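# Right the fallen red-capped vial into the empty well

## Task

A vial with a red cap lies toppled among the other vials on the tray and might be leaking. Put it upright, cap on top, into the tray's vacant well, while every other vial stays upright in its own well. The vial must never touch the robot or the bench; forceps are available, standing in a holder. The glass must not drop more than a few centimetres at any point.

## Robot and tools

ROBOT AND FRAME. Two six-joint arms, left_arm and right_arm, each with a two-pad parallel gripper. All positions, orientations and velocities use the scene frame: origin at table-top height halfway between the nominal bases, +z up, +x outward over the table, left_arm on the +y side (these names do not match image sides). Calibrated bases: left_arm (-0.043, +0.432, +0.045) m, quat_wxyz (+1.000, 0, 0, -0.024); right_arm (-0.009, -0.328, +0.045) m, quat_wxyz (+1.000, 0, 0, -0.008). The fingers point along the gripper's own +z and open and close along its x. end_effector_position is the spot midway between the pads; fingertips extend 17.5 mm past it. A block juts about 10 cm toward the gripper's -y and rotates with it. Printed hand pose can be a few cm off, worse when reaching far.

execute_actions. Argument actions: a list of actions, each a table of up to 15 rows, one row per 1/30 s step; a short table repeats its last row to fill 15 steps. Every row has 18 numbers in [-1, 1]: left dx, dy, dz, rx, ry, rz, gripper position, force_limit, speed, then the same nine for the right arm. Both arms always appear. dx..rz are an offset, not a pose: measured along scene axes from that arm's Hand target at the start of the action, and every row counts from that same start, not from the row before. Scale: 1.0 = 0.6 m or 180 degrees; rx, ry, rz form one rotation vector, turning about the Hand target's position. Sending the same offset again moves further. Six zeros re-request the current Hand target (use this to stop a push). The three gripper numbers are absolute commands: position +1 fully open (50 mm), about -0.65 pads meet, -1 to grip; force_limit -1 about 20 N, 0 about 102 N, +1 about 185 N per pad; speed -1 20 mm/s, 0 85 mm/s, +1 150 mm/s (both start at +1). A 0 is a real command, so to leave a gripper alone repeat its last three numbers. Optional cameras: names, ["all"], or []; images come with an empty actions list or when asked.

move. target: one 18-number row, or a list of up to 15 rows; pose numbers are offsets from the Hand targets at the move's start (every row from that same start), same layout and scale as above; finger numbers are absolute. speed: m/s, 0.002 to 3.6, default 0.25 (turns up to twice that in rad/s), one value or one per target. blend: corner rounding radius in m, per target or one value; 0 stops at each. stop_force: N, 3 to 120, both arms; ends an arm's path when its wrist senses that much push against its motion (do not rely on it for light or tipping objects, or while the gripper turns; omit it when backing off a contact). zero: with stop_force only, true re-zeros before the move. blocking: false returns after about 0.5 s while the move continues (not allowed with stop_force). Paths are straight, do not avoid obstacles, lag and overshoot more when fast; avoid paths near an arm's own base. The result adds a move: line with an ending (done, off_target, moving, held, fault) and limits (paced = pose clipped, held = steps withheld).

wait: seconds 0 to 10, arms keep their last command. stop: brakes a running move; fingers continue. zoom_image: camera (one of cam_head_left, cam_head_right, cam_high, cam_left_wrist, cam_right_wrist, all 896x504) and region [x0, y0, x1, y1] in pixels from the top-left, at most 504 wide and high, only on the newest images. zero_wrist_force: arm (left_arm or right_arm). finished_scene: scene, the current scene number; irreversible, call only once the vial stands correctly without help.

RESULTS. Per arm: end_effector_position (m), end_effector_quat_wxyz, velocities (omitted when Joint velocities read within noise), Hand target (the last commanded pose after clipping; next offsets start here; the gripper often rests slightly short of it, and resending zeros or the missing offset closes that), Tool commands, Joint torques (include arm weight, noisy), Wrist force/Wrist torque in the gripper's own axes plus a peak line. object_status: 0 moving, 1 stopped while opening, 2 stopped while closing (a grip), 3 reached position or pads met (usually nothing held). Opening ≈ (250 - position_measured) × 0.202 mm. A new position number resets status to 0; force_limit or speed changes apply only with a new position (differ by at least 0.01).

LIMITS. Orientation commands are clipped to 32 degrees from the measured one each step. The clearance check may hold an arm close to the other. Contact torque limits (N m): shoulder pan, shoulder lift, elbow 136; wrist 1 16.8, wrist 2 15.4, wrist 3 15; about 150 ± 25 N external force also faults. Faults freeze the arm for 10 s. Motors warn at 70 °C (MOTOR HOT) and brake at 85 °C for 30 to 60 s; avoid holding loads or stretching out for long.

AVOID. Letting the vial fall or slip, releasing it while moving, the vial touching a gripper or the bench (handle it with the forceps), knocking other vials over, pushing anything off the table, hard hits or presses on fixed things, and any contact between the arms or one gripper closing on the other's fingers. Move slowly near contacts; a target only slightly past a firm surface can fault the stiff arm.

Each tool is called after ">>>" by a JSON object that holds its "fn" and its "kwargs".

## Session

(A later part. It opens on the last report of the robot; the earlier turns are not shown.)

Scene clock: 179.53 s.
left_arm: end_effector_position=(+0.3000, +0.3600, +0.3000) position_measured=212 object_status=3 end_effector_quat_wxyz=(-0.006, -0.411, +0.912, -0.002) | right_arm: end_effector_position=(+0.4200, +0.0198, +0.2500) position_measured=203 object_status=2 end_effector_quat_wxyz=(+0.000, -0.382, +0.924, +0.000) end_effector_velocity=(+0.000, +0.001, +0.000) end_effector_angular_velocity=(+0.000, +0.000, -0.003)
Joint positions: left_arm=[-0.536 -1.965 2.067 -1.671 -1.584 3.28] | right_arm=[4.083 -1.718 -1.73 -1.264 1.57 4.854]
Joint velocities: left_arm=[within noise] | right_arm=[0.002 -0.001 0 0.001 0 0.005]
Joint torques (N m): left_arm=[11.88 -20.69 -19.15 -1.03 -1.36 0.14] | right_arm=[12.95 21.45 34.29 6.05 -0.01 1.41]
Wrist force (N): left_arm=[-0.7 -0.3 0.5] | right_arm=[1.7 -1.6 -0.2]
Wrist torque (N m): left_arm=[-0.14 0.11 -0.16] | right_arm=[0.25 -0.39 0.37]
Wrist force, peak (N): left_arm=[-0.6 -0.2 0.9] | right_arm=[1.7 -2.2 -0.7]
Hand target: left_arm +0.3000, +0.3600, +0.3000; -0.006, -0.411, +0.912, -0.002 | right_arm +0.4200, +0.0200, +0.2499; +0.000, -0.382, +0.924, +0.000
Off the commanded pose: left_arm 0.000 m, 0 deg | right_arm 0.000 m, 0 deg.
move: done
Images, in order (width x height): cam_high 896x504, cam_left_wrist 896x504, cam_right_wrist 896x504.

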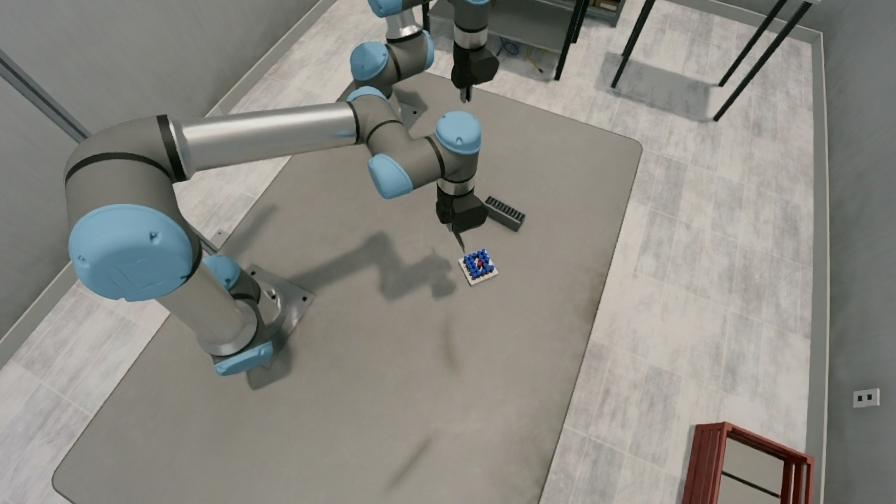

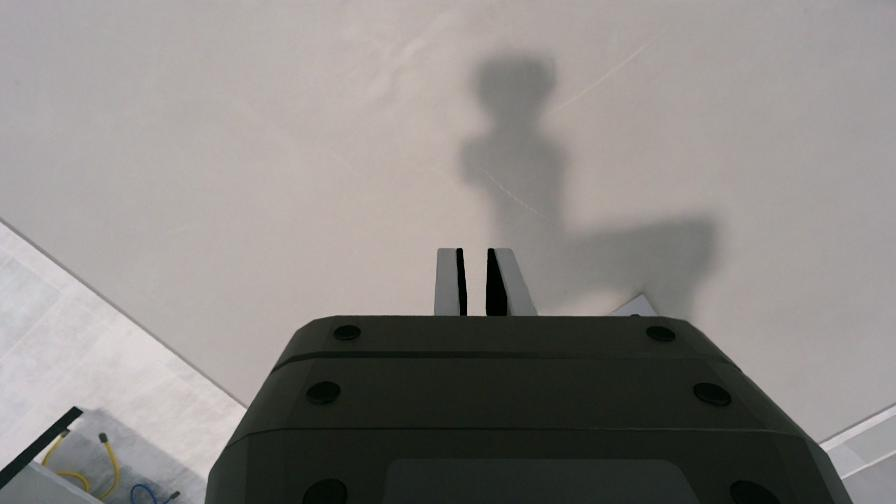

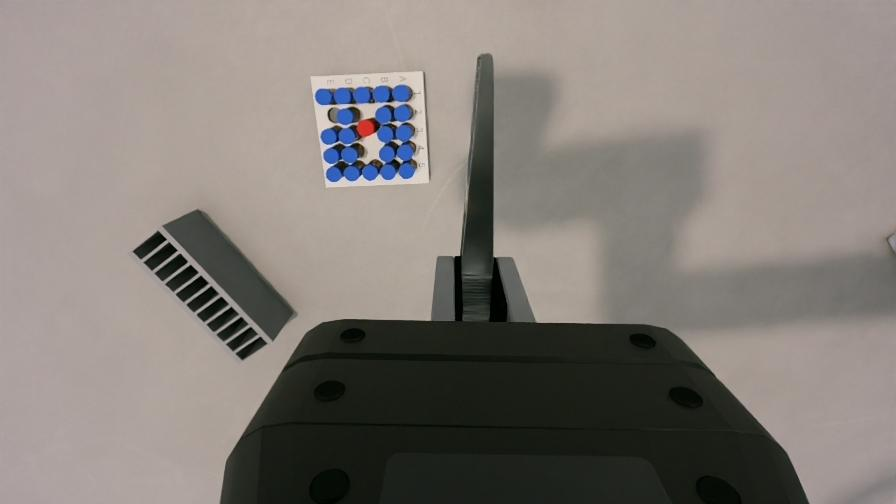

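>>> {"fn": "move", "kwargs": {"target": [0,0,0,0,0,0,0.1,-1,0,0.1333,-0.2333,0,0,0,0,-1,-0.8,-1], "speed": 0.2, "cameras": ["cam_right_wrist"]}}

>>> {"fn": "move", "kwargs": {"target": [0.1612,-0.6278,-0.105,-0.541,-0.0164,0.371,0.1,-1,0,0,0,0,0,0,0,-1,-0.8,-1], "speed": 0.25, "cameras": ["cam_left_wrist","cam_right_wrist","cam_high","cam_head_left"]}}

Scene clock: 182.00 s.
left_arm: end_effector_position=(+0.3000, +0.3600, +0.3000) position_measured=138 object_status=3 end_effector_quat_wxyz=(-0.006, -0.411, +0.912, -0.002) | right_arm: end_effector_position=(+0.4999, -0.1199, +0.2499) position_measured=203 object_status=2 end_effector_quat_wxyz=(+0.000, -0.382, +0.924, +0.000)
Joint positions: left_arm=[-0.536 -1.965 2.067 -1.671 -1.584 3.28] | right_arm=[3.791 -1.712 -1.737 -1.263 1.57 4.563]
Joint torques (N m): left_arm=[12.72 -20.33 -18.85 -0.95 -1.37 0.04] | right_arm=[-6.54 40.21 15.53 2.02 1.01 -1.44]
Wrist force (N): left_arm=[-0.3 -0.4 0.4] | right_arm=[1.6 -1.9 -0.1]
Wrist torque (N m): left_arm=[-0.15 0.05 -0.16] | right_arm=[0.21 -0.37 0.48]
Wrist force, peak (N): left_arm=[-0.7 -0.4 0.7] | right_arm=[2.2 -5.2 -0.2]
Hand target: left_arm +0.3000, +0.3600, +0.3000; -0.006, -0.411, +0.912, -0.002 | right_arm +0.4999, -0.1200, +0.2499; +0.000, -0.382, +0.924, +0.000
Off the commanded pose: left_arm 0.000 m, 0 deg | right_arm 0.000 m, 0 deg.
move: done
Images, in order (width x height): cam_right_wrist 896x504.

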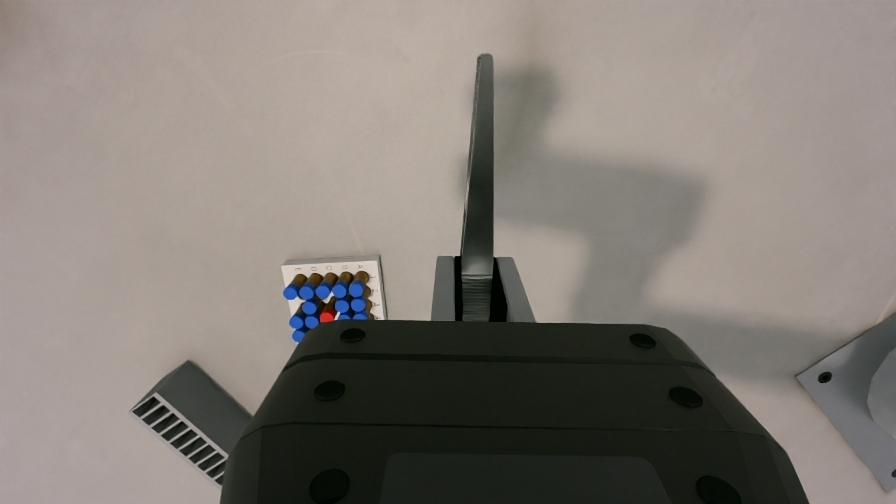

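Scene clock: 186.63 s.
left_arm: end_effector_position=(+0.3967, -0.0167, +0.2370) position_measured=138 object_status=3 end_effector_quat_wxyz=(+0.273, +0.649, -0.268, +0.658) | right_arm: end_effector_position=(+0.4999, -0.1200, +0.2499) position_measured=203 object_status=2 end_effector_quat_wxyz=(+0.000, -0.382, +0.924, +0.000)
Joint positions: left_arm=[-1.122 -0.832 2.25 -4.574 -1.185 1.574] | right_arm=[3.791 -1.712 -1.737 -1.263 1.57 4.562]
Joint torques (N m): left_arm=[3.07 -30.69 -10.54 -3.78 1.55 -1.22] | right_arm=[-14.83 40.48 14.67 6.11 0.81 -1.27]
Wrist force (N): left_arm=[-1.4 -0.4 -1.1] | right_arm=[1.6 -1.8 0.0]
Wrist torque (N m): left_arm=[0.23 0.16 -0.43] | right_arm=[0.22 -0.37 0.48]
Wrist force, peak (N): left_arm=[0.2 2.3 -0.7] | right_arm=[2.0 -1.8 -0.1]
Hand target: left_arm +0.3967, -0.0167, +0.2370; +0.273, +0.649, -0.268, +0.658 | right_arm +0.4999, -0.1200, +0.2499; +0.000, -0.382, +0.924, +0.000
Off the commanded pose: left_arm 0.000 m, 0 deg | right_arm 0.000 m, 0 deg.
move: done
Images, in order (width x height): cam_head_left 896x504, cam_high 896x504, cam_left_wrist 896x504, cam_right_wrist 896x504.

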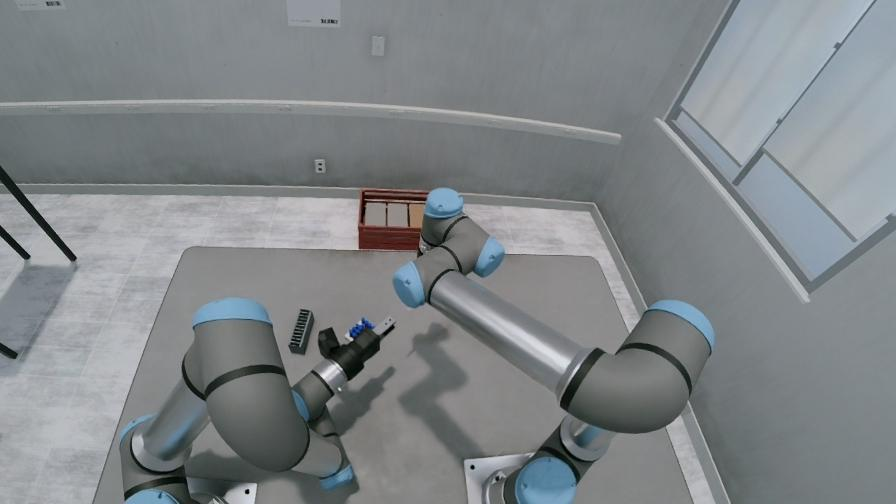

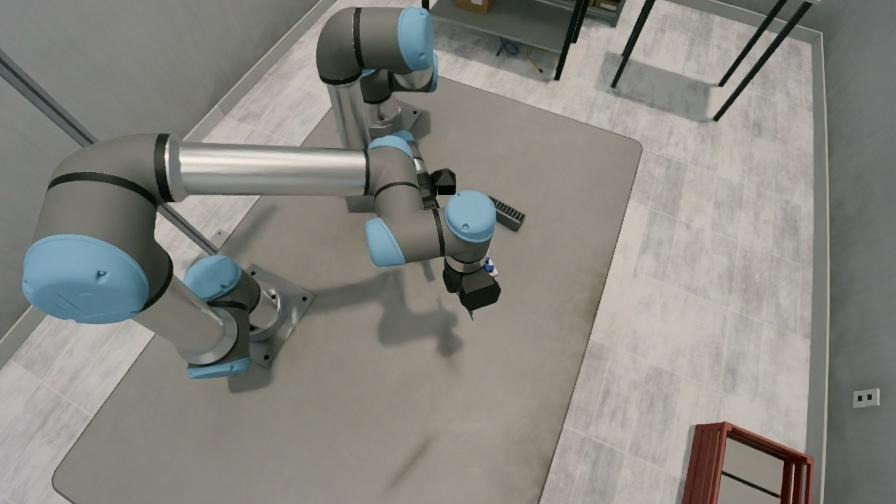

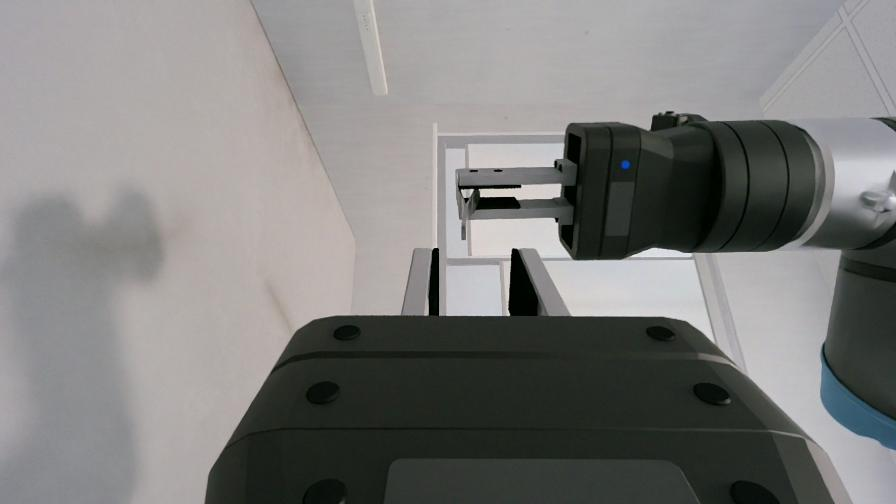

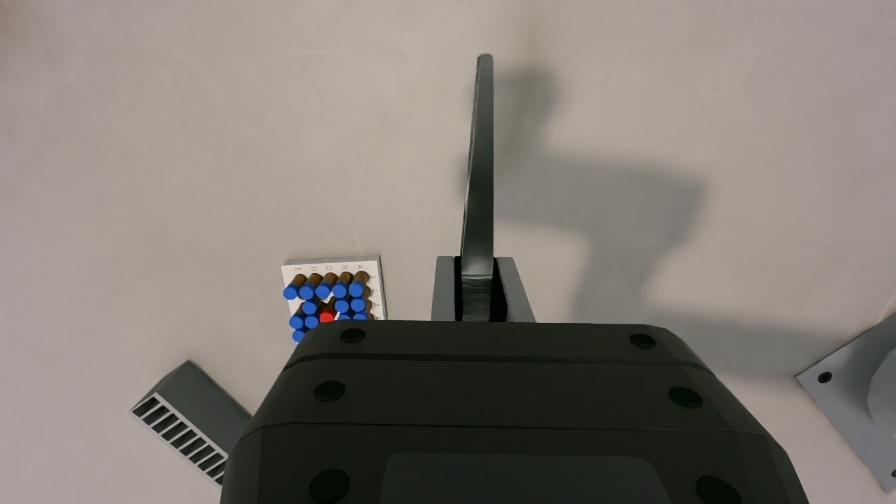

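>>> {"fn": "zoom_image", "kwargs": {"camera": "cam_left_wrist", "region": [400, 120, 640, 320]}}

Scaled by 2.100 from the camera's 896x504 image, which has a finer 1280x720 frame.

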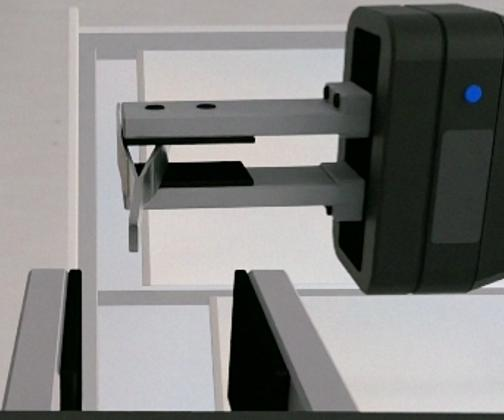

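>>> {"fn": "zoom_image", "kwargs": {"camera": "cam_left_wrist", "region": [440, 160, 540, 250]}}

Scaled by 5.040 from the camera's 896x504 image, which has a finer 1280x720 frame.

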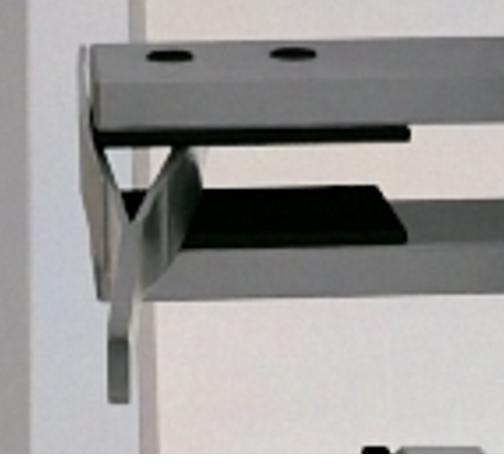

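>>> {"fn": "move", "kwargs": {"target": [0.0399,-0.0426,0.001,-0.01296,-0.01296,0,0.1,-1,0,0,0,0,0,0,0,-1,-0.8,-1], "speed": 0.08, "cameras": ["cam_left_wrist"]}}

>>> {"fn": "zoom_image", "kwargs": {"camera": "cam_left_wrist", "region": [400, 120, 580, 320]}}

Scene clock: 188.60 s.
left_arm: end_effector_position=(+0.4207, -0.0421, +0.2375) position_measured=138 object_status=3 end_effector_quat_wxyz=(+0.281, +0.630, -0.260, +0.676) | right_arm: end_effector_position=(+0.4999, -0.1200, +0.2499) position_measured=203 object_status=2 end_effector_quat_wxyz=(+0.000, -0.382, +0.924, +0.000)
Joint positions: left_arm=[-1.089 -0.769 2.123 -4.571 -1.219 1.595] | right_arm=[3.791 -1.712 -1.737 -1.263 1.57 4.562]
Joint torques (N m): left_arm=[-12.71 -49.57 -13.31 -3 1.46 -1.57] | right_arm=[-14.71 40.2 13.96 6.22 0.69 -1.09]
Wrist force (N): left_arm=[-1.0 -0.6 -1.0] | right_arm=[1.3 -1.7 0.1]
Wrist torque (N m): left_arm=[0.21 0.07 -0.57] | right_arm=[0.22 -0.31 0.48]
Wrist force, peak (N): left_arm=[-0.7 -0.1 -2.4] | right_arm=[1.8 -2.0 -0.4]
Hand target: left_arm +0.4207, -0.0422, +0.2376; +0.281, +0.630, -0.260, +0.676 | right_arm +0.4999, -0.1200, +0.2499; +0.000, -0.382, +0.924, +0.000
Off the commanded pose: left_arm 0.000 m, 0 deg | right_arm 0.000 m, 0 deg.
move: done
Images, in order (width x height): cam_left_wrist 896x504.

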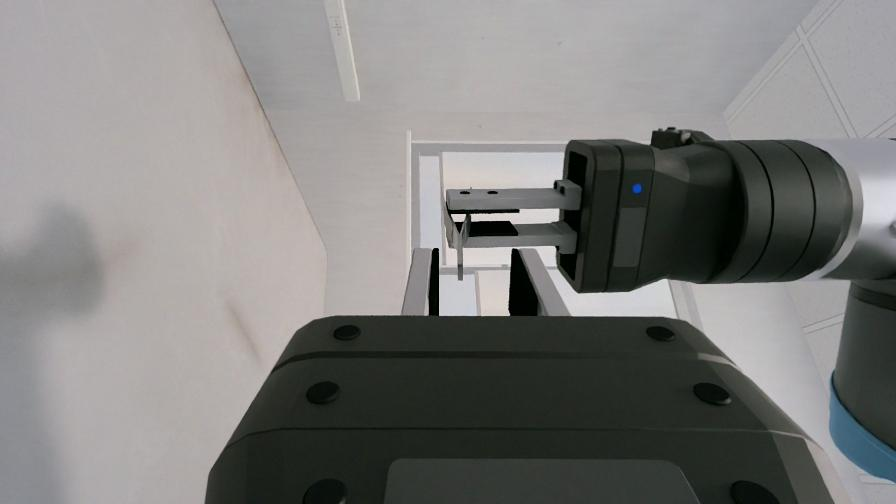

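Scaled by 2.520 from the camera's 896x504 image, which has a finer 1280x720 frame.

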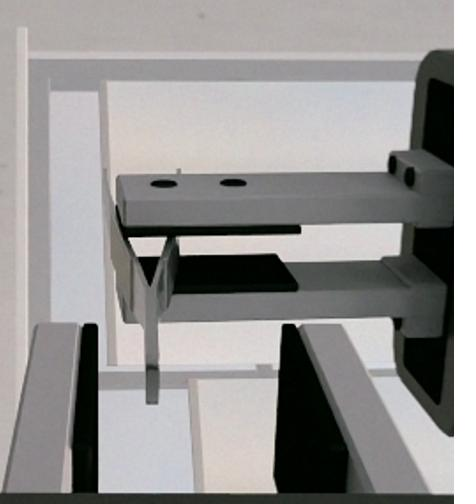

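>>> {"fn": "move", "kwargs": {"target": [0.053,-0.053,-0.0022,0,0,0,0.1,-1,0,0,0,0,0,0,0,-1,-0.8,-1], "speed": 0.06, "cameras": ["cam_left_wrist","cam_right_wrist"]}}

>>> {"fn": "zoom_image", "kwargs": {"camera": "cam_left_wrist", "region": [400, 180, 560, 320]}}

Scene clock: 190.43 s.
left_arm: end_effector_position=(+0.4526, -0.0739, +0.2362) position_measured=138 object_status=3 end_effector_quat_wxyz=(+0.281, +0.630, -0.260, +0.676) | right_arm: end_effector_position=(+0.4999, -0.1200, +0.2499) position_measured=203 object_status=2 end_effector_quat_wxyz=(+0.000, -0.382, +0.924, +0.000)
Joint positions: left_arm=[-1.053 -0.732 1.989 -4.474 -1.255 1.592] | right_arm=[3.791 -1.712 -1.737 -1.263 1.57 4.562]
Joint torques (N m): left_arm=[-13.79 -57.73 -9.47 -3.28 1.62 -0.73] | right_arm=[-14.37 39.68 14.79 6.04 0.67 -1.17]
Wrist force (N): left_arm=[-0.9 -0.3 -1.3] | right_arm=[1.6 -1.7 -0.2]
Wrist torque (N m): left_arm=[0.25 0.07 -0.56] | right_arm=[0.24 -0.36 0.48]
Wrist force, peak (N): left_arm=[-0.9 -0.6 -2.1] | right_arm=[1.6 -2.1 -0.3]
Hand target: left_arm +0.4525, -0.0740, +0.2363; +0.281, +0.630, -0.260, +0.676 | right_arm +0.4999, -0.1200, +0.2499; +0.000, -0.382, +0.924, +0.000
Off the commanded pose: left_arm 0.000 m, 0 deg | right_arm 0.000 m, 0 deg.
move: done
Images, in order (width x height): cam_left_wrist 896x504, cam_right_wrist 896x504.

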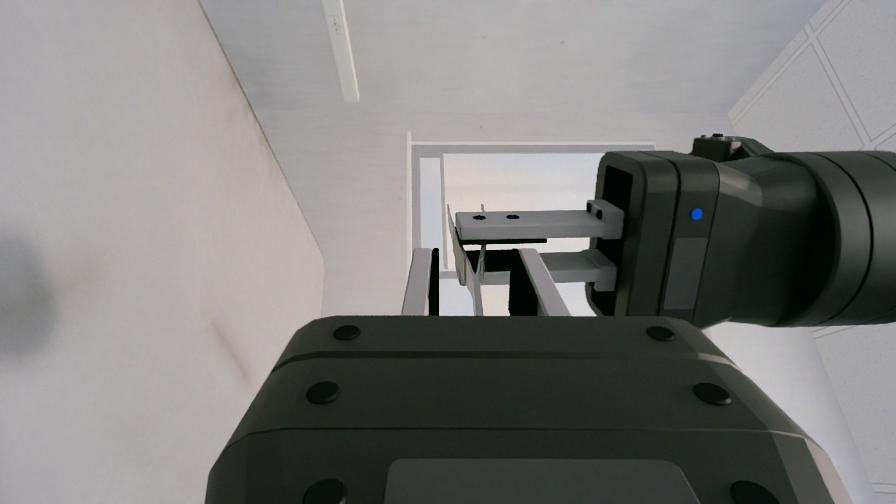

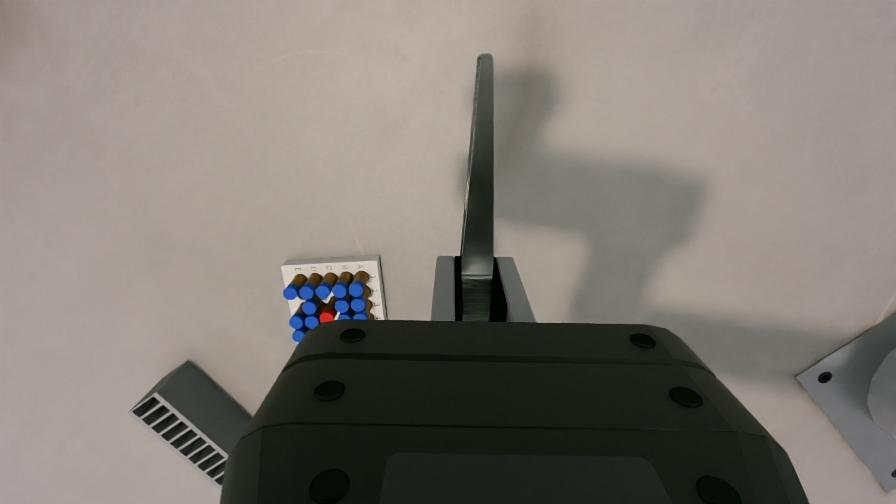

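Scaled by 3.150 from the camera's 896x504 image, which has a finer 1280x720 frame.

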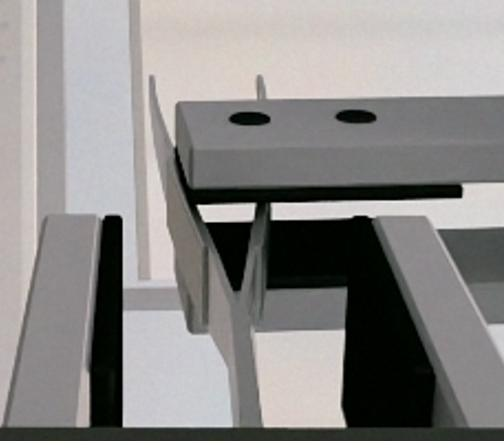

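>>> {"fn": "move", "kwargs": {"target": [-0.003,-0.003,0,0,0,-0.0167,0.1,-1,0,0,0,0,0,0,0,-1,-0.8,-1], "speed": 0.05, "cameras": ["cam_left_wrist"]}}

>>> {"fn": "zoom_image", "kwargs": {"camera": "cam_left_wrist", "region": [400, 180, 560, 320]}}

Scene clock: 192.60 s.
left_arm: end_effector_position=(+0.4508, -0.0757, +0.2364) position_measured=138 object_status=3 end_effector_quat_wxyz=(+0.298, +0.623, -0.276, +0.668) | right_arm: end_effector_position=(+0.4999, -0.1200, +0.2499) position_measured=203 object_status=2 end_effector_quat_wxyz=(+0.000, -0.382, +0.924, +0.000)
Joint positions: left_arm=[-1.028 -0.733 1.988 -4.471 -1.332 1.586] | right_arm=[3.791 -1.712 -1.737 -1.263 1.57 4.562]
Joint torques (N m): left_arm=[-12.54 -33.36 -14.88 -1.16 1.47 0.56] | right_arm=[-13.49 39.02 14.2 6.15 0.68 -1.17]
Wrist force (N): left_arm=[-1.1 -0.2 -1.4] | right_arm=[1.6 -1.7 -0.1]
Wrist torque (N m): left_arm=[0.27 0.09 -0.57] | right_arm=[0.23 -0.36 0.48]
Wrist force, peak (N): left_arm=[-0.9 -0.5 -1.6] | right_arm=[1.6 -2.0 -0.1]
Hand target: left_arm +0.4507, -0.0758, +0.2363; +0.298, +0.623, -0.276, +0.668 | right_arm +0.4999, -0.1200, +0.2499; +0.000, -0.382, +0.924, +0.000
Off the commanded pose: left_arm 0.000 m, 0 deg | right_arm 0.000 m, 0 deg.
move: done
Images, in order (width x height): cam_left_wrist 896x504.

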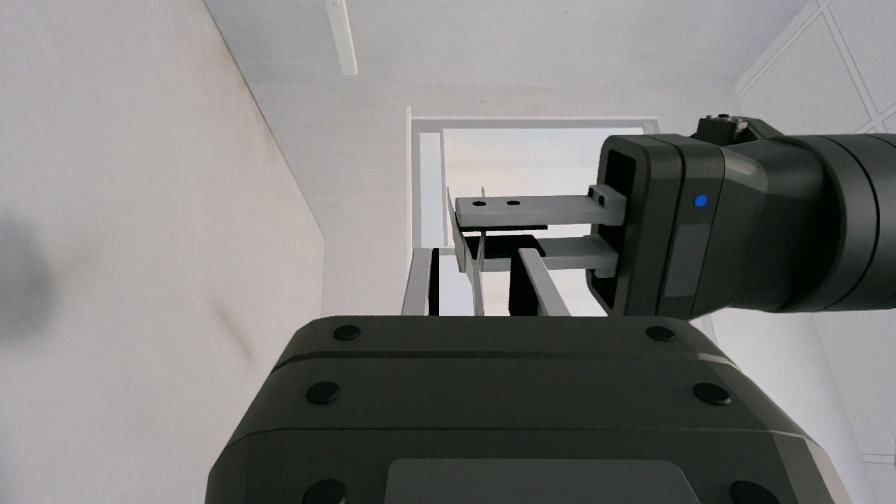

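Scaled by 3.150 from the camera's 896x504 image, which has a finer 1280x720 frame.

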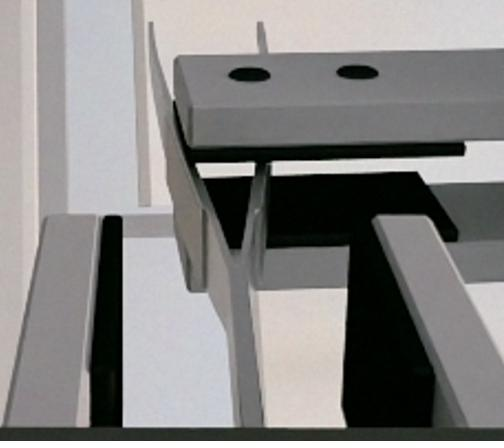

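>>> {"fn": "zoom_image", "kwargs": {"camera": "cam_left_wrist", "region": [440, 180, 560, 280]}}

Scaled by 4.200 from the camera's 896x504 image, which has a finer 1280x720 frame.

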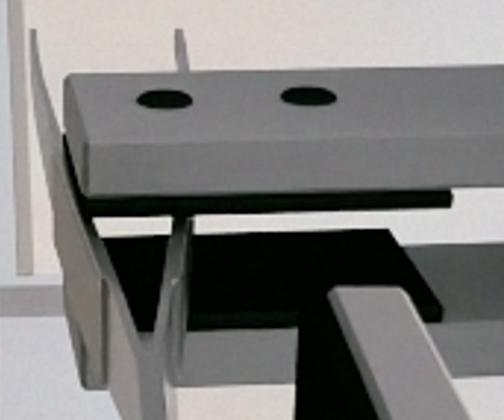

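>>> {"fn": "move", "kwargs": {"target": [0.0192,-0.0263,0.0027,0,0,0,0.1,-1,0,0,0,0,0,0,0,-1,-0.8,-1], "speed": 0.04, "cameras": ["cam_left_wrist","cam_right_wrist","cam_head_left"]}}

>>> {"fn": "zoom_image", "kwargs": {"camera": "cam_left_wrist", "region": [400, 180, 560, 320]}}

Scene clock: 195.63 s.
left_arm: end_effector_position=(+0.4622, -0.0916, +0.2378) position_measured=138 object_status=3 end_effector_quat_wxyz=(+0.298, +0.623, -0.276, +0.668) end_effector_velocity=(+0.000, +0.003, +0.000) end_effector_angular_velocity=(-0.001, -0.001, +0.002) | right_arm: end_effector_position=(+0.4999, -0.1200, +0.2499) position_measured=203 object_status=2 end_effector_quat_wxyz=(+0.000, -0.382, +0.924, +0.000)
Joint positions: left_arm=[-1.022 -0.719 1.931 -4.427 -1.338 1.586] | right_arm=[3.791 -1.712 -1.737 -1.263 1.57 4.562]
Joint velocities: left_arm=[0.002 -0.001 0.005 -0.005 0 0] | right_arm=[within noise]
Joint torques (N m): left_arm=[4.38 -55.07 -2.69 -4.11 -0.35 -1.41] | right_arm=[-13.95 38.53 15.01 6.23 0.44 -0.96]
Wrist force (N): left_arm=[-1.1 -0.3 -1.3] | right_arm=[1.7 -1.7 -0.3]
Wrist torque (N m): left_arm=[0.25 0.09 -0.58] | right_arm=[0.24 -0.39 0.48]
Wrist force, peak (N): left_arm=[-0.9 -0.6 -1.9] | right_arm=[1.7 -2.0 -0.1]
Hand target: left_arm +0.4622, -0.0916, +0.2379; +0.298, +0.623, -0.276, +0.668 | right_arm +0.4999, -0.1200, +0.2499; +0.000, -0.382, +0.924, +0.000
Off the commanded pose: left_arm 0.000 m, 0 deg | right_arm 0.000 m, 0 deg.
move: done
Images, in order (width x height): cam_head_left 896x504, cam_left_wrist 896x504, cam_right_wrist 896x504.

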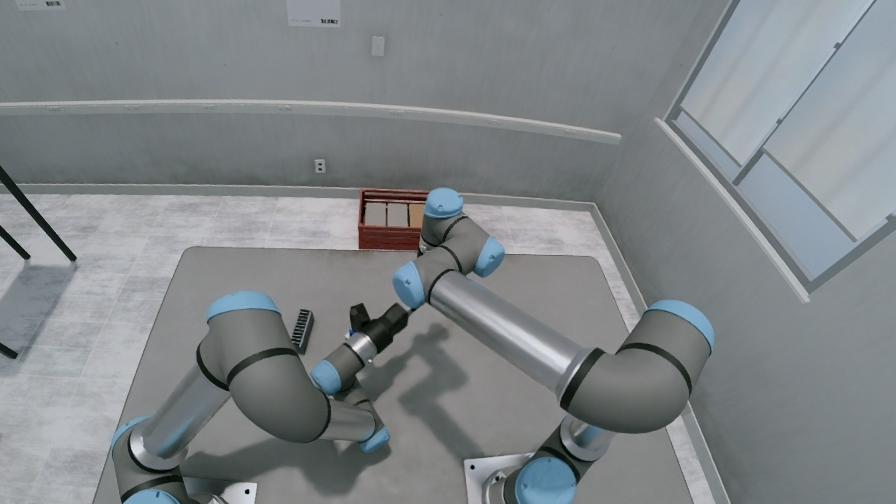

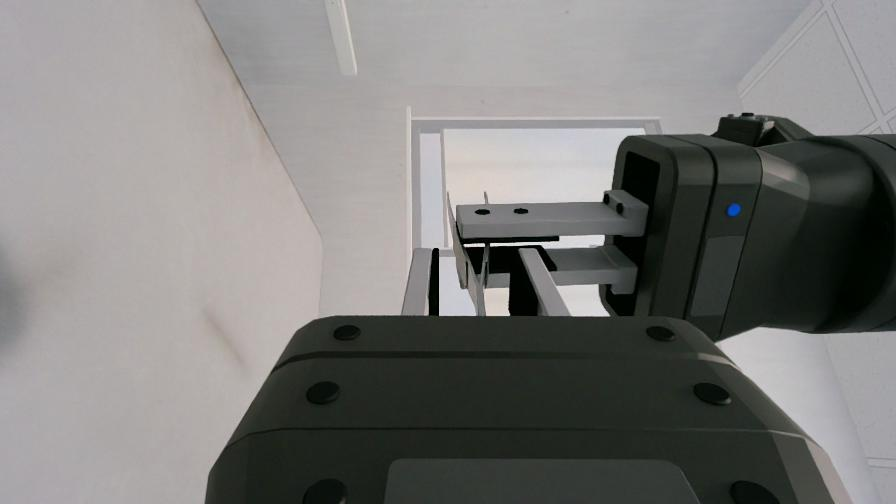

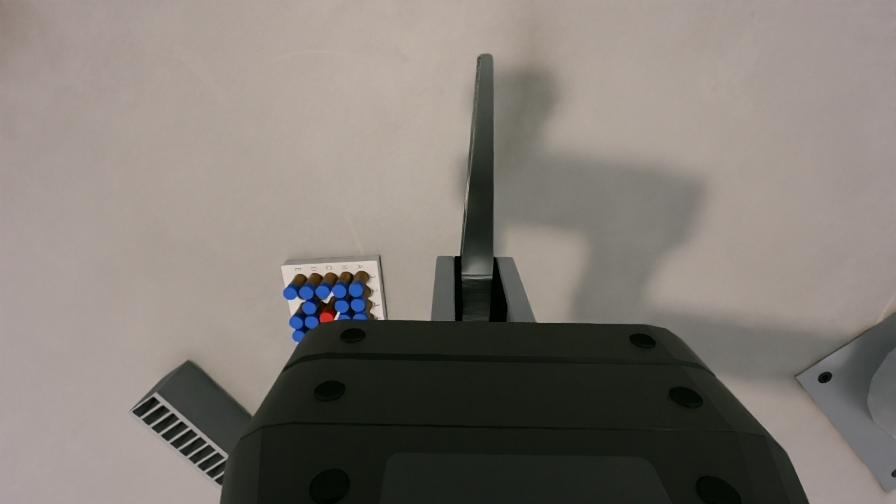

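Scaled by 3.150 from the camera's 896x504 image, which has a finer 1280x720 frame.

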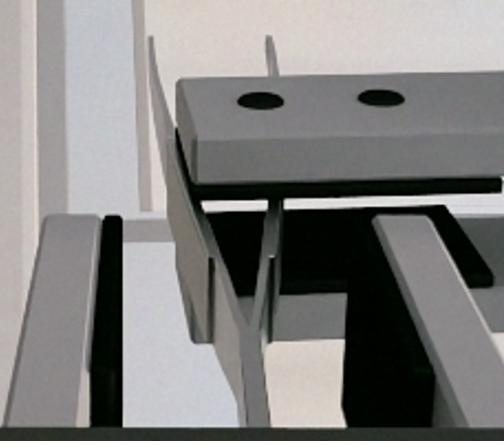

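>>> {"fn": "move", "kwargs": {"target": [-0.0018,-0.0018,0.001,0,0,0.0167,0.1,-1,0,0,0,0,0,0,0,-1,-0.8,-1], "speed": 0.04, "cameras": ["cam_left_wrist"]}}

>>> {"fn": "zoom_image", "kwargs": {"camera": "cam_left_wrist", "region": [400, 180, 560, 320]}}

Scene clock: 197.17 s.
left_arm: end_effector_position=(+0.4610, -0.0928, +0.2386) position_measured=138 object_status=3 end_effector_quat_wxyz=(+0.281, +0.630, -0.260, +0.676) | right_arm: end_effector_position=(+0.4999, -0.1200, +0.2499) position_measured=203 object_status=2 end_effector_quat_wxyz=(+0.000, -0.382, +0.924, +0.000)
Joint positions: left_arm=[-1.055 -0.721 1.931 -4.428 -1.253 1.592] | right_arm=[3.791 -1.712 -1.737 -1.263 1.57 4.562]
Joint torques (N m): left_arm=[13.22 -56.73 -15.33 -2.27 -1.54 -0.58] | right_arm=[-13.11 39.77 15.08 6.13 0.5 -0.71]
Wrist force (N): left_arm=[-0.9 -0.2 -1.3] | right_arm=[1.5 -1.8 -0.1]
Wrist torque (N m): left_arm=[0.28 0.06 -0.57] | right_arm=[0.22 -0.36 0.48]
Wrist force, peak (N): left_arm=[-1.0 -1.0 -1.4] | right_arm=[1.6 -2.2 -0.2]
Hand target: left_arm +0.4611, -0.0927, +0.2385; +0.281, +0.630, -0.260, +0.676 | right_arm +0.4999, -0.1200, +0.2499; +0.000, -0.382, +0.924, +0.000
Off the commanded pose: left_arm 0.000 m, 0 deg | right_arm 0.000 m, 0 deg.
move: done
Images, in order (width x height): cam_left_wrist 896x504.

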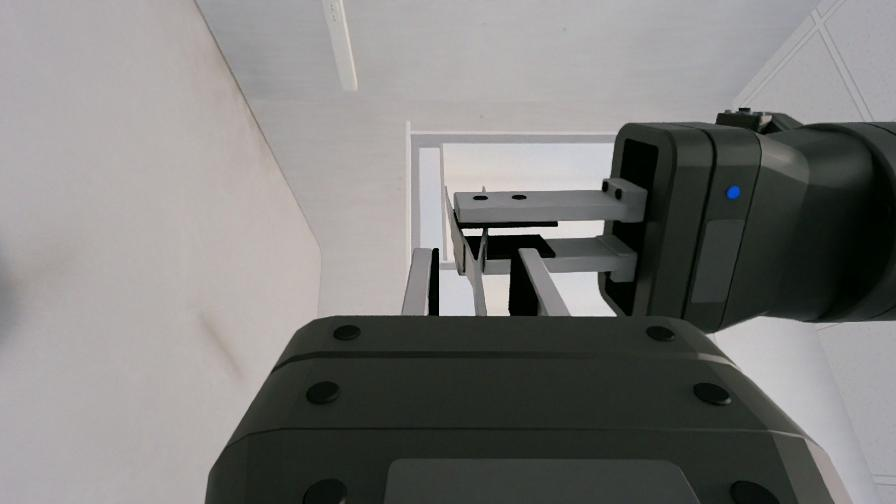

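Scaled by 3.150 from the camera's 896x504 image, which has a finer 1280x720 frame.

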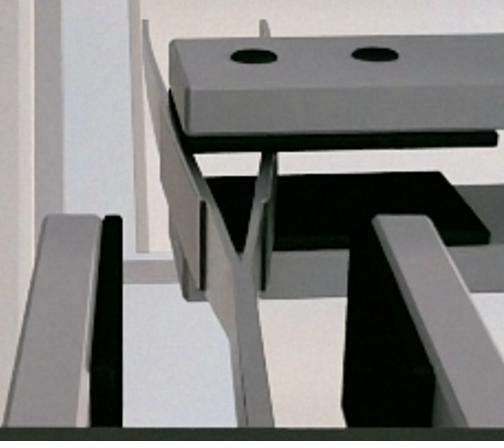

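>>> {"fn": "move", "kwargs": {"target": [0.0038,0.0038,0,0,0,0.008,0.1,-1,0,0,0,0,0,0,0,-1,-0.8,-1], "speed": 0.04, "cameras": ["cam_left_wrist"]}}

>>> {"fn": "zoom_image", "kwargs": {"camera": "cam_left_wrist", "region": [400, 180, 560, 320]}}

Scene clock: 198.67 s.
left_arm: end_effector_position=(+0.4634, -0.0904, +0.2386) position_measured=138 object_status=3 end_effector_quat_wxyz=(+0.272, +0.633, -0.252, +0.680) end_effector_velocity=(-0.001, -0.002, +0.000) end_effector_angular_velocity=(+0.000, +0.001, -0.007) | right_arm: end_effector_position=(+0.4999, -0.1200, +0.2499) position_measured=203 object_status=2 end_effector_quat_wxyz=(+0.000, -0.382, +0.924, +0.000)
Joint positions: left_arm=[-1.062 -0.721 1.93 -4.428 -1.221 1.595] | right_arm=[3.791 -1.712 -1.737 -1.263 1.57 4.562]
Joint velocities: left_arm=[0 0.001 -0.001 0.001 -0.007 -0.002] | right_arm=[within noise]
Joint torques (N m): left_arm=[-1.5 -33.34 -15.08 -3.92 -1.56 0.7] | right_arm=[-13.84 39.03 14.97 6.1 0.32 -0.67]
Wrist force (N): left_arm=[-1.1 -0.2 -1.2] | right_arm=[1.6 -1.6 -0.1]
Wrist torque (N m): left_arm=[0.27 0.10 -0.58] | right_arm=[0.26 -0.38 0.48]
Wrist force, peak (N): left_arm=[-1.2 -0.1 -1.4] | right_arm=[1.8 -2.0 -0.2]
Hand target: left_arm +0.4634, -0.0904, +0.2385; +0.272, +0.633, -0.252, +0.680 | right_arm +0.4999, -0.1200, +0.2499; +0.000, -0.382, +0.924, +0.000
Off the commanded pose: left_arm 0.000 m, 0 deg | right_arm 0.000 m, 0 deg.
move: done
Images, in order (width x height): cam_left_wrist 896x504.

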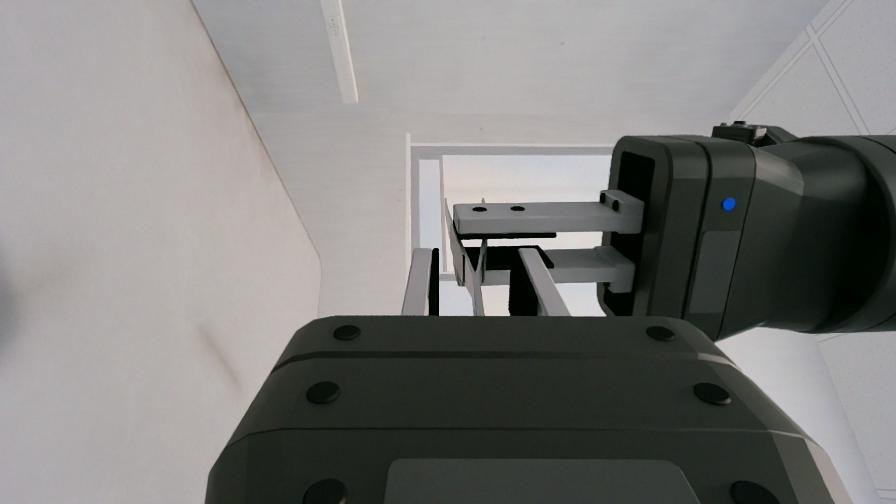

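Scaled by 3.150 from the camera's 896x504 image, which has a finer 1280x720 frame.

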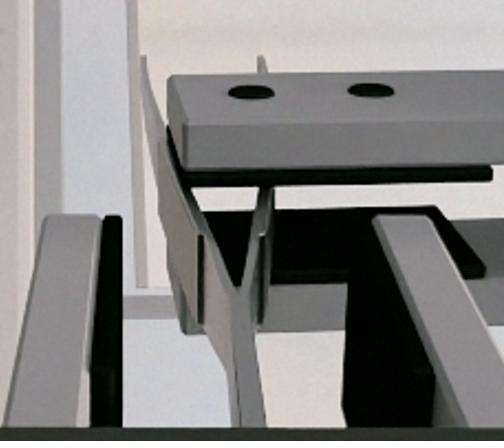

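>>> {"fn": "move", "kwargs": {"target": [0,0,0,0,0,0,-1,-1,-1,0,0,0,0,0,0,-1,-0.8,-1], "speed": 0.04, "cameras": ["cam_left_wrist"]}}

>>> {"fn": "zoom_image", "kwargs": {"camera": "cam_left_wrist", "region": [400, 180, 560, 320]}}

Scene clock: 200.00 s.
left_arm: end_effector_position=(+0.4634, -0.0904, +0.2385) position_measured=226 object_status=0 end_effector_quat_wxyz=(+0.272, +0.633, -0.252, +0.680) | right_arm: end_effector_position=(+0.5000, -0.1200, +0.2500) position_measured=203 object_status=2 end_effector_quat_wxyz=(+0.000, -0.382, +0.924, +0.000)
Joint positions: left_arm=[-1.061 -0.721 1.93 -4.428 -1.221 1.595] | right_arm=[3.791 -1.712 -1.737 -1.263 1.57 4.562]
Joint torques (N m): left_arm=[12.39 -41.31 -5.71 -3.9 -1.78 -1.41] | right_arm=[-12.05 35.69 14.84 4.21 0.35 -0.62]
Wrist force (N): left_arm=[-4.9 0.1 -1.3] | right_arm=[1.3 -1.4 -4.4]
Wrist torque (N m): left_arm=[0.25 0.04 -0.61] | right_arm=[0.12 -0.38 0.47]
Wrist force, peak (N): left_arm=[-5.0 -0.8 -2.1] | right_arm=[2.1 -2.3 -4.4]
Hand target: left_arm +0.4634, -0.0904, +0.2385; +0.272, +0.633, -0.252, +0.680 | right_arm +0.4999, -0.1200, +0.2499; +0.000, -0.382, +0.924, +0.000
Off the commanded pose: left_arm 0.000 m, 0 deg | right_arm 0.000 m, 0 deg.
move: done
Images, in order (width x height): cam_left_wrist 896x504.

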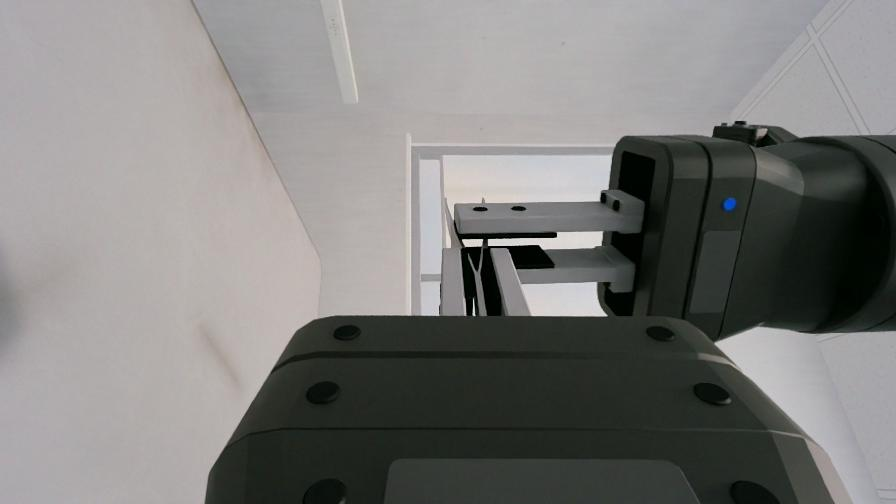

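Scaled by 3.150 from the camera's 896x504 image, which has a finer 1280x720 frame.

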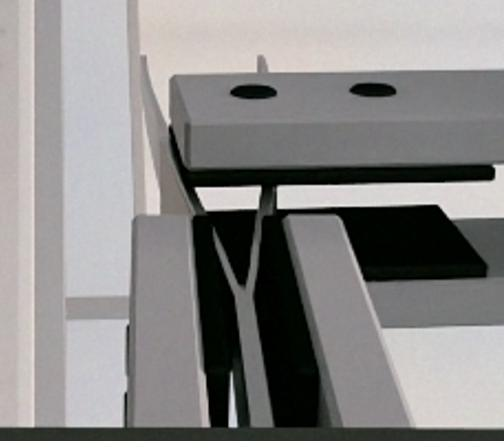

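>>> {"fn": "wait", "kwargs": {"seconds": 0.7, "cameras": ["cam_left_wrist"]}}

>>> {"fn": "zoom_image", "kwargs": {"camera": "cam_left_wrist", "region": [430, 180, 510, 320]}}

Scene clock: 200.80 s.
left_arm: end_effector_position=(+0.4634, -0.0904, +0.2385) position_measured=226 object_status=2 end_effector_quat_wxyz=(+0.272, +0.633, -0.252, +0.680) | right_arm: end_effector_position=(+0.4999, -0.1200, +0.2500) position_measured=203 object_status=2 end_effector_quat_wxyz=(+0.000, -0.382, +0.924, +0.000)
Joint positions: left_arm=[-1.062 -0.721 1.93 -4.428 -1.221 1.595] | right_arm=[3.791 -1.712 -1.737 -1.263 1.57 4.562]
Joint torques (N m): left_arm=[10.85 -54.34 -4.25 -3.8 -1.79 -1.66] | right_arm=[-7.22 27.96 14.72 0.64 0.37 -0.5]
Wrist force (N): left_arm=[-4.8 -0.1 -1.1] | right_arm=[1.2 -1.0 -4.3]
Wrist torque (N m): left_arm=[0.21 0.02 -0.60] | right_arm=[0.18 -0.37 0.47]
Wrist force, peak (N): left_arm=[-5.1 0.2 -1.4] | right_arm=[1.3 -1.6 -4.5]
Hand target: left_arm +0.4634, -0.0904, +0.2385; +0.272, +0.633, -0.252, +0.680 | right_arm +0.4999, -0.1200, +0.2499; +0.000, -0.382, +0.924, +0.000
Tool commands: left_gripper/position=-1.0 left_gripper/force_limit=-1.0 left_gripper/speed=-1.0 right_gripper/position=-1.0 right_gripper/force_limit=-0.8 right_gripper/speed=-1.0
Off the commanded pose: left_arm 0.000 m, 0 deg | right_arm 0.000 m, 0 deg.
wait: 0.70 s; at rest by 0.07 s
Images, in order (width x height): cam_left_wrist 896x504.

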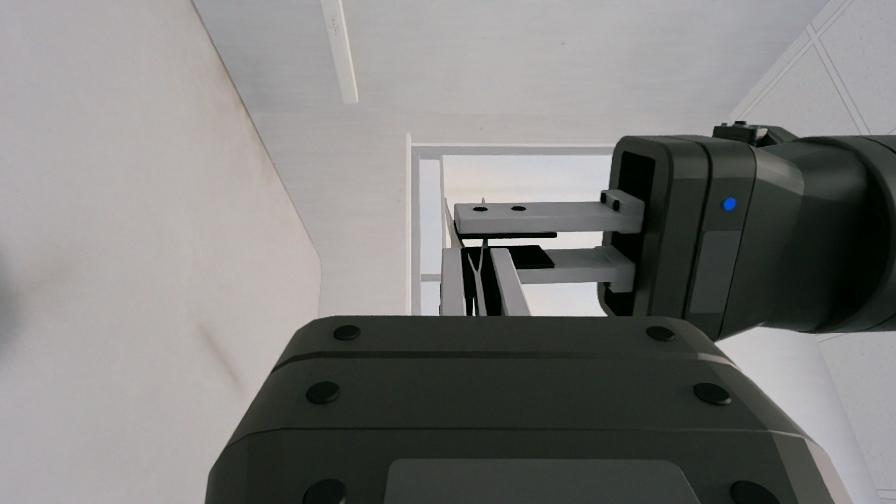

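Scaled by 3.600 from the camera's 896x504 image, which has a finer 1280x720 frame.

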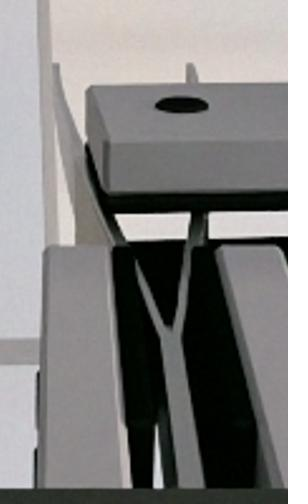

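>>> {"fn": "execute_actions", "kwargs": {"actions": [[[0,0,0,0,0,0,-1,-1,-1,0,0,0,0,0,0,0.3,-0.8,-1]],[[0,0,0,0,0,0,-1,-1,-1,0,0,0,0,0,0,0.3,-0.8,-1]],[[0,0,0,0,0,0,-1,-1,-1,0,0,0,0,0,0,0.3,-0.8,-1]]], "cameras": ["cam_left_wrist","cam_right_wrist"]}}

>>> {"fn": "zoom_image", "kwargs": {"camera": "cam_left_wrist", "region": [400, 180, 560, 320]}}

Scene clock: 202.83 s.
left_arm: end_effector_position=(+0.4634, -0.0904, +0.2385) position_measured=226 object_status=2 end_effector_quat_wxyz=(+0.272, +0.633, -0.252, +0.680) | right_arm: end_effector_position=(+0.4999, -0.1200, +0.2499) position_measured=107 object_status=3 end_effector_quat_wxyz=(+0.000, -0.382, +0.924, +0.000)
Joint positions: left_arm=[-1.061 -0.721 1.93 -4.428 -1.221 1.595] | right_arm=[3.791 -1.712 -1.737 -1.263 1.57 4.562]
Joint torques (N m): left_arm=[5.83 -57.64 -4.02 -2.09 -1.73 -1.42] | right_arm=[2.36 20.53 16.55 4.93 0.13 -0.55]
Wrist force (N): left_arm=[-1.2 -0.1 -1.2] | right_arm=[1.4 -1.7 -0.2]
Wrist torque (N m): left_arm=[0.29 0.07 -0.58] | right_arm=[0.23 -0.33 0.49]
Wrist force, peak (N): left_arm=[-5.1 0.1 -1.4] | right_arm=[1.3 -1.5 -4.4]
Hand target: left_arm +0.4634, -0.0904, +0.2385; +0.272, +0.633, -0.252, +0.680 | right_arm +0.4999, -0.1200, +0.2499; +0.000, -0.382, +0.924, +0.000
Off the commanded pose: left_arm 0.000 m, 0 deg | right_arm 0.000 m, 0 deg.
Images, in order (width x height): cam_left_wrist 896x504, cam_right_wrist 896x504.

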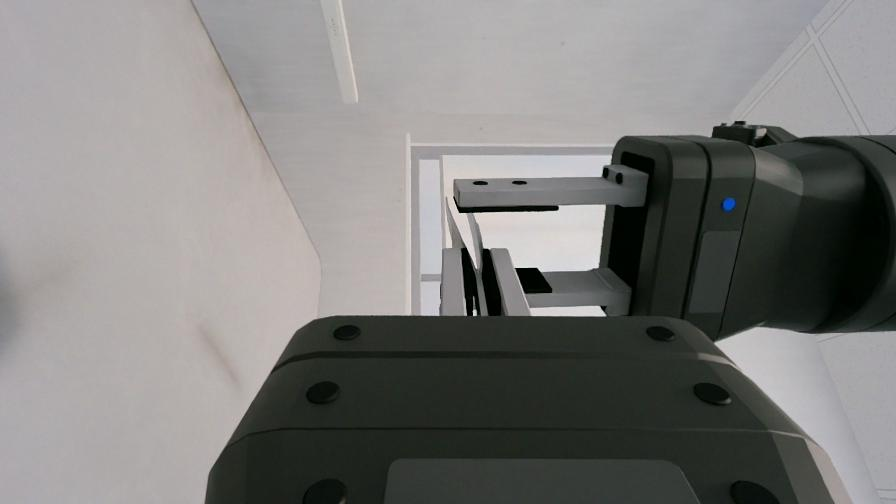

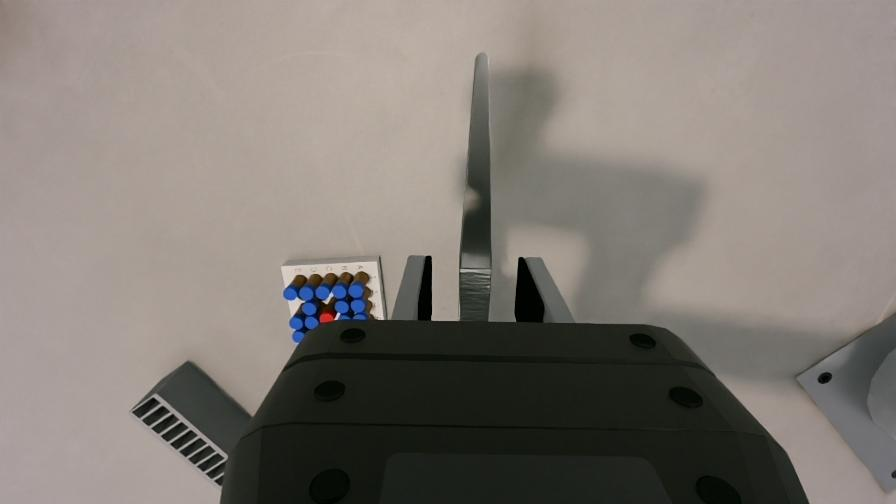

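Scaled by 3.150 from the camera's 896x504 image, which has a finer 1280x720 frame.

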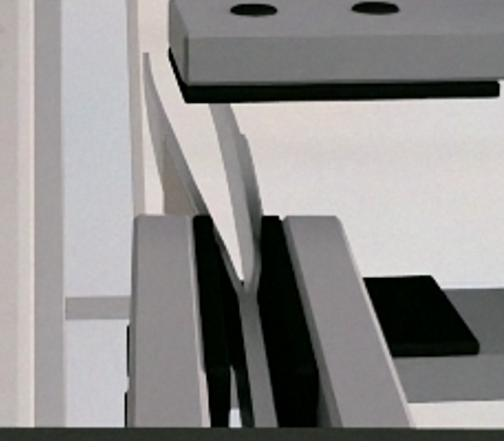

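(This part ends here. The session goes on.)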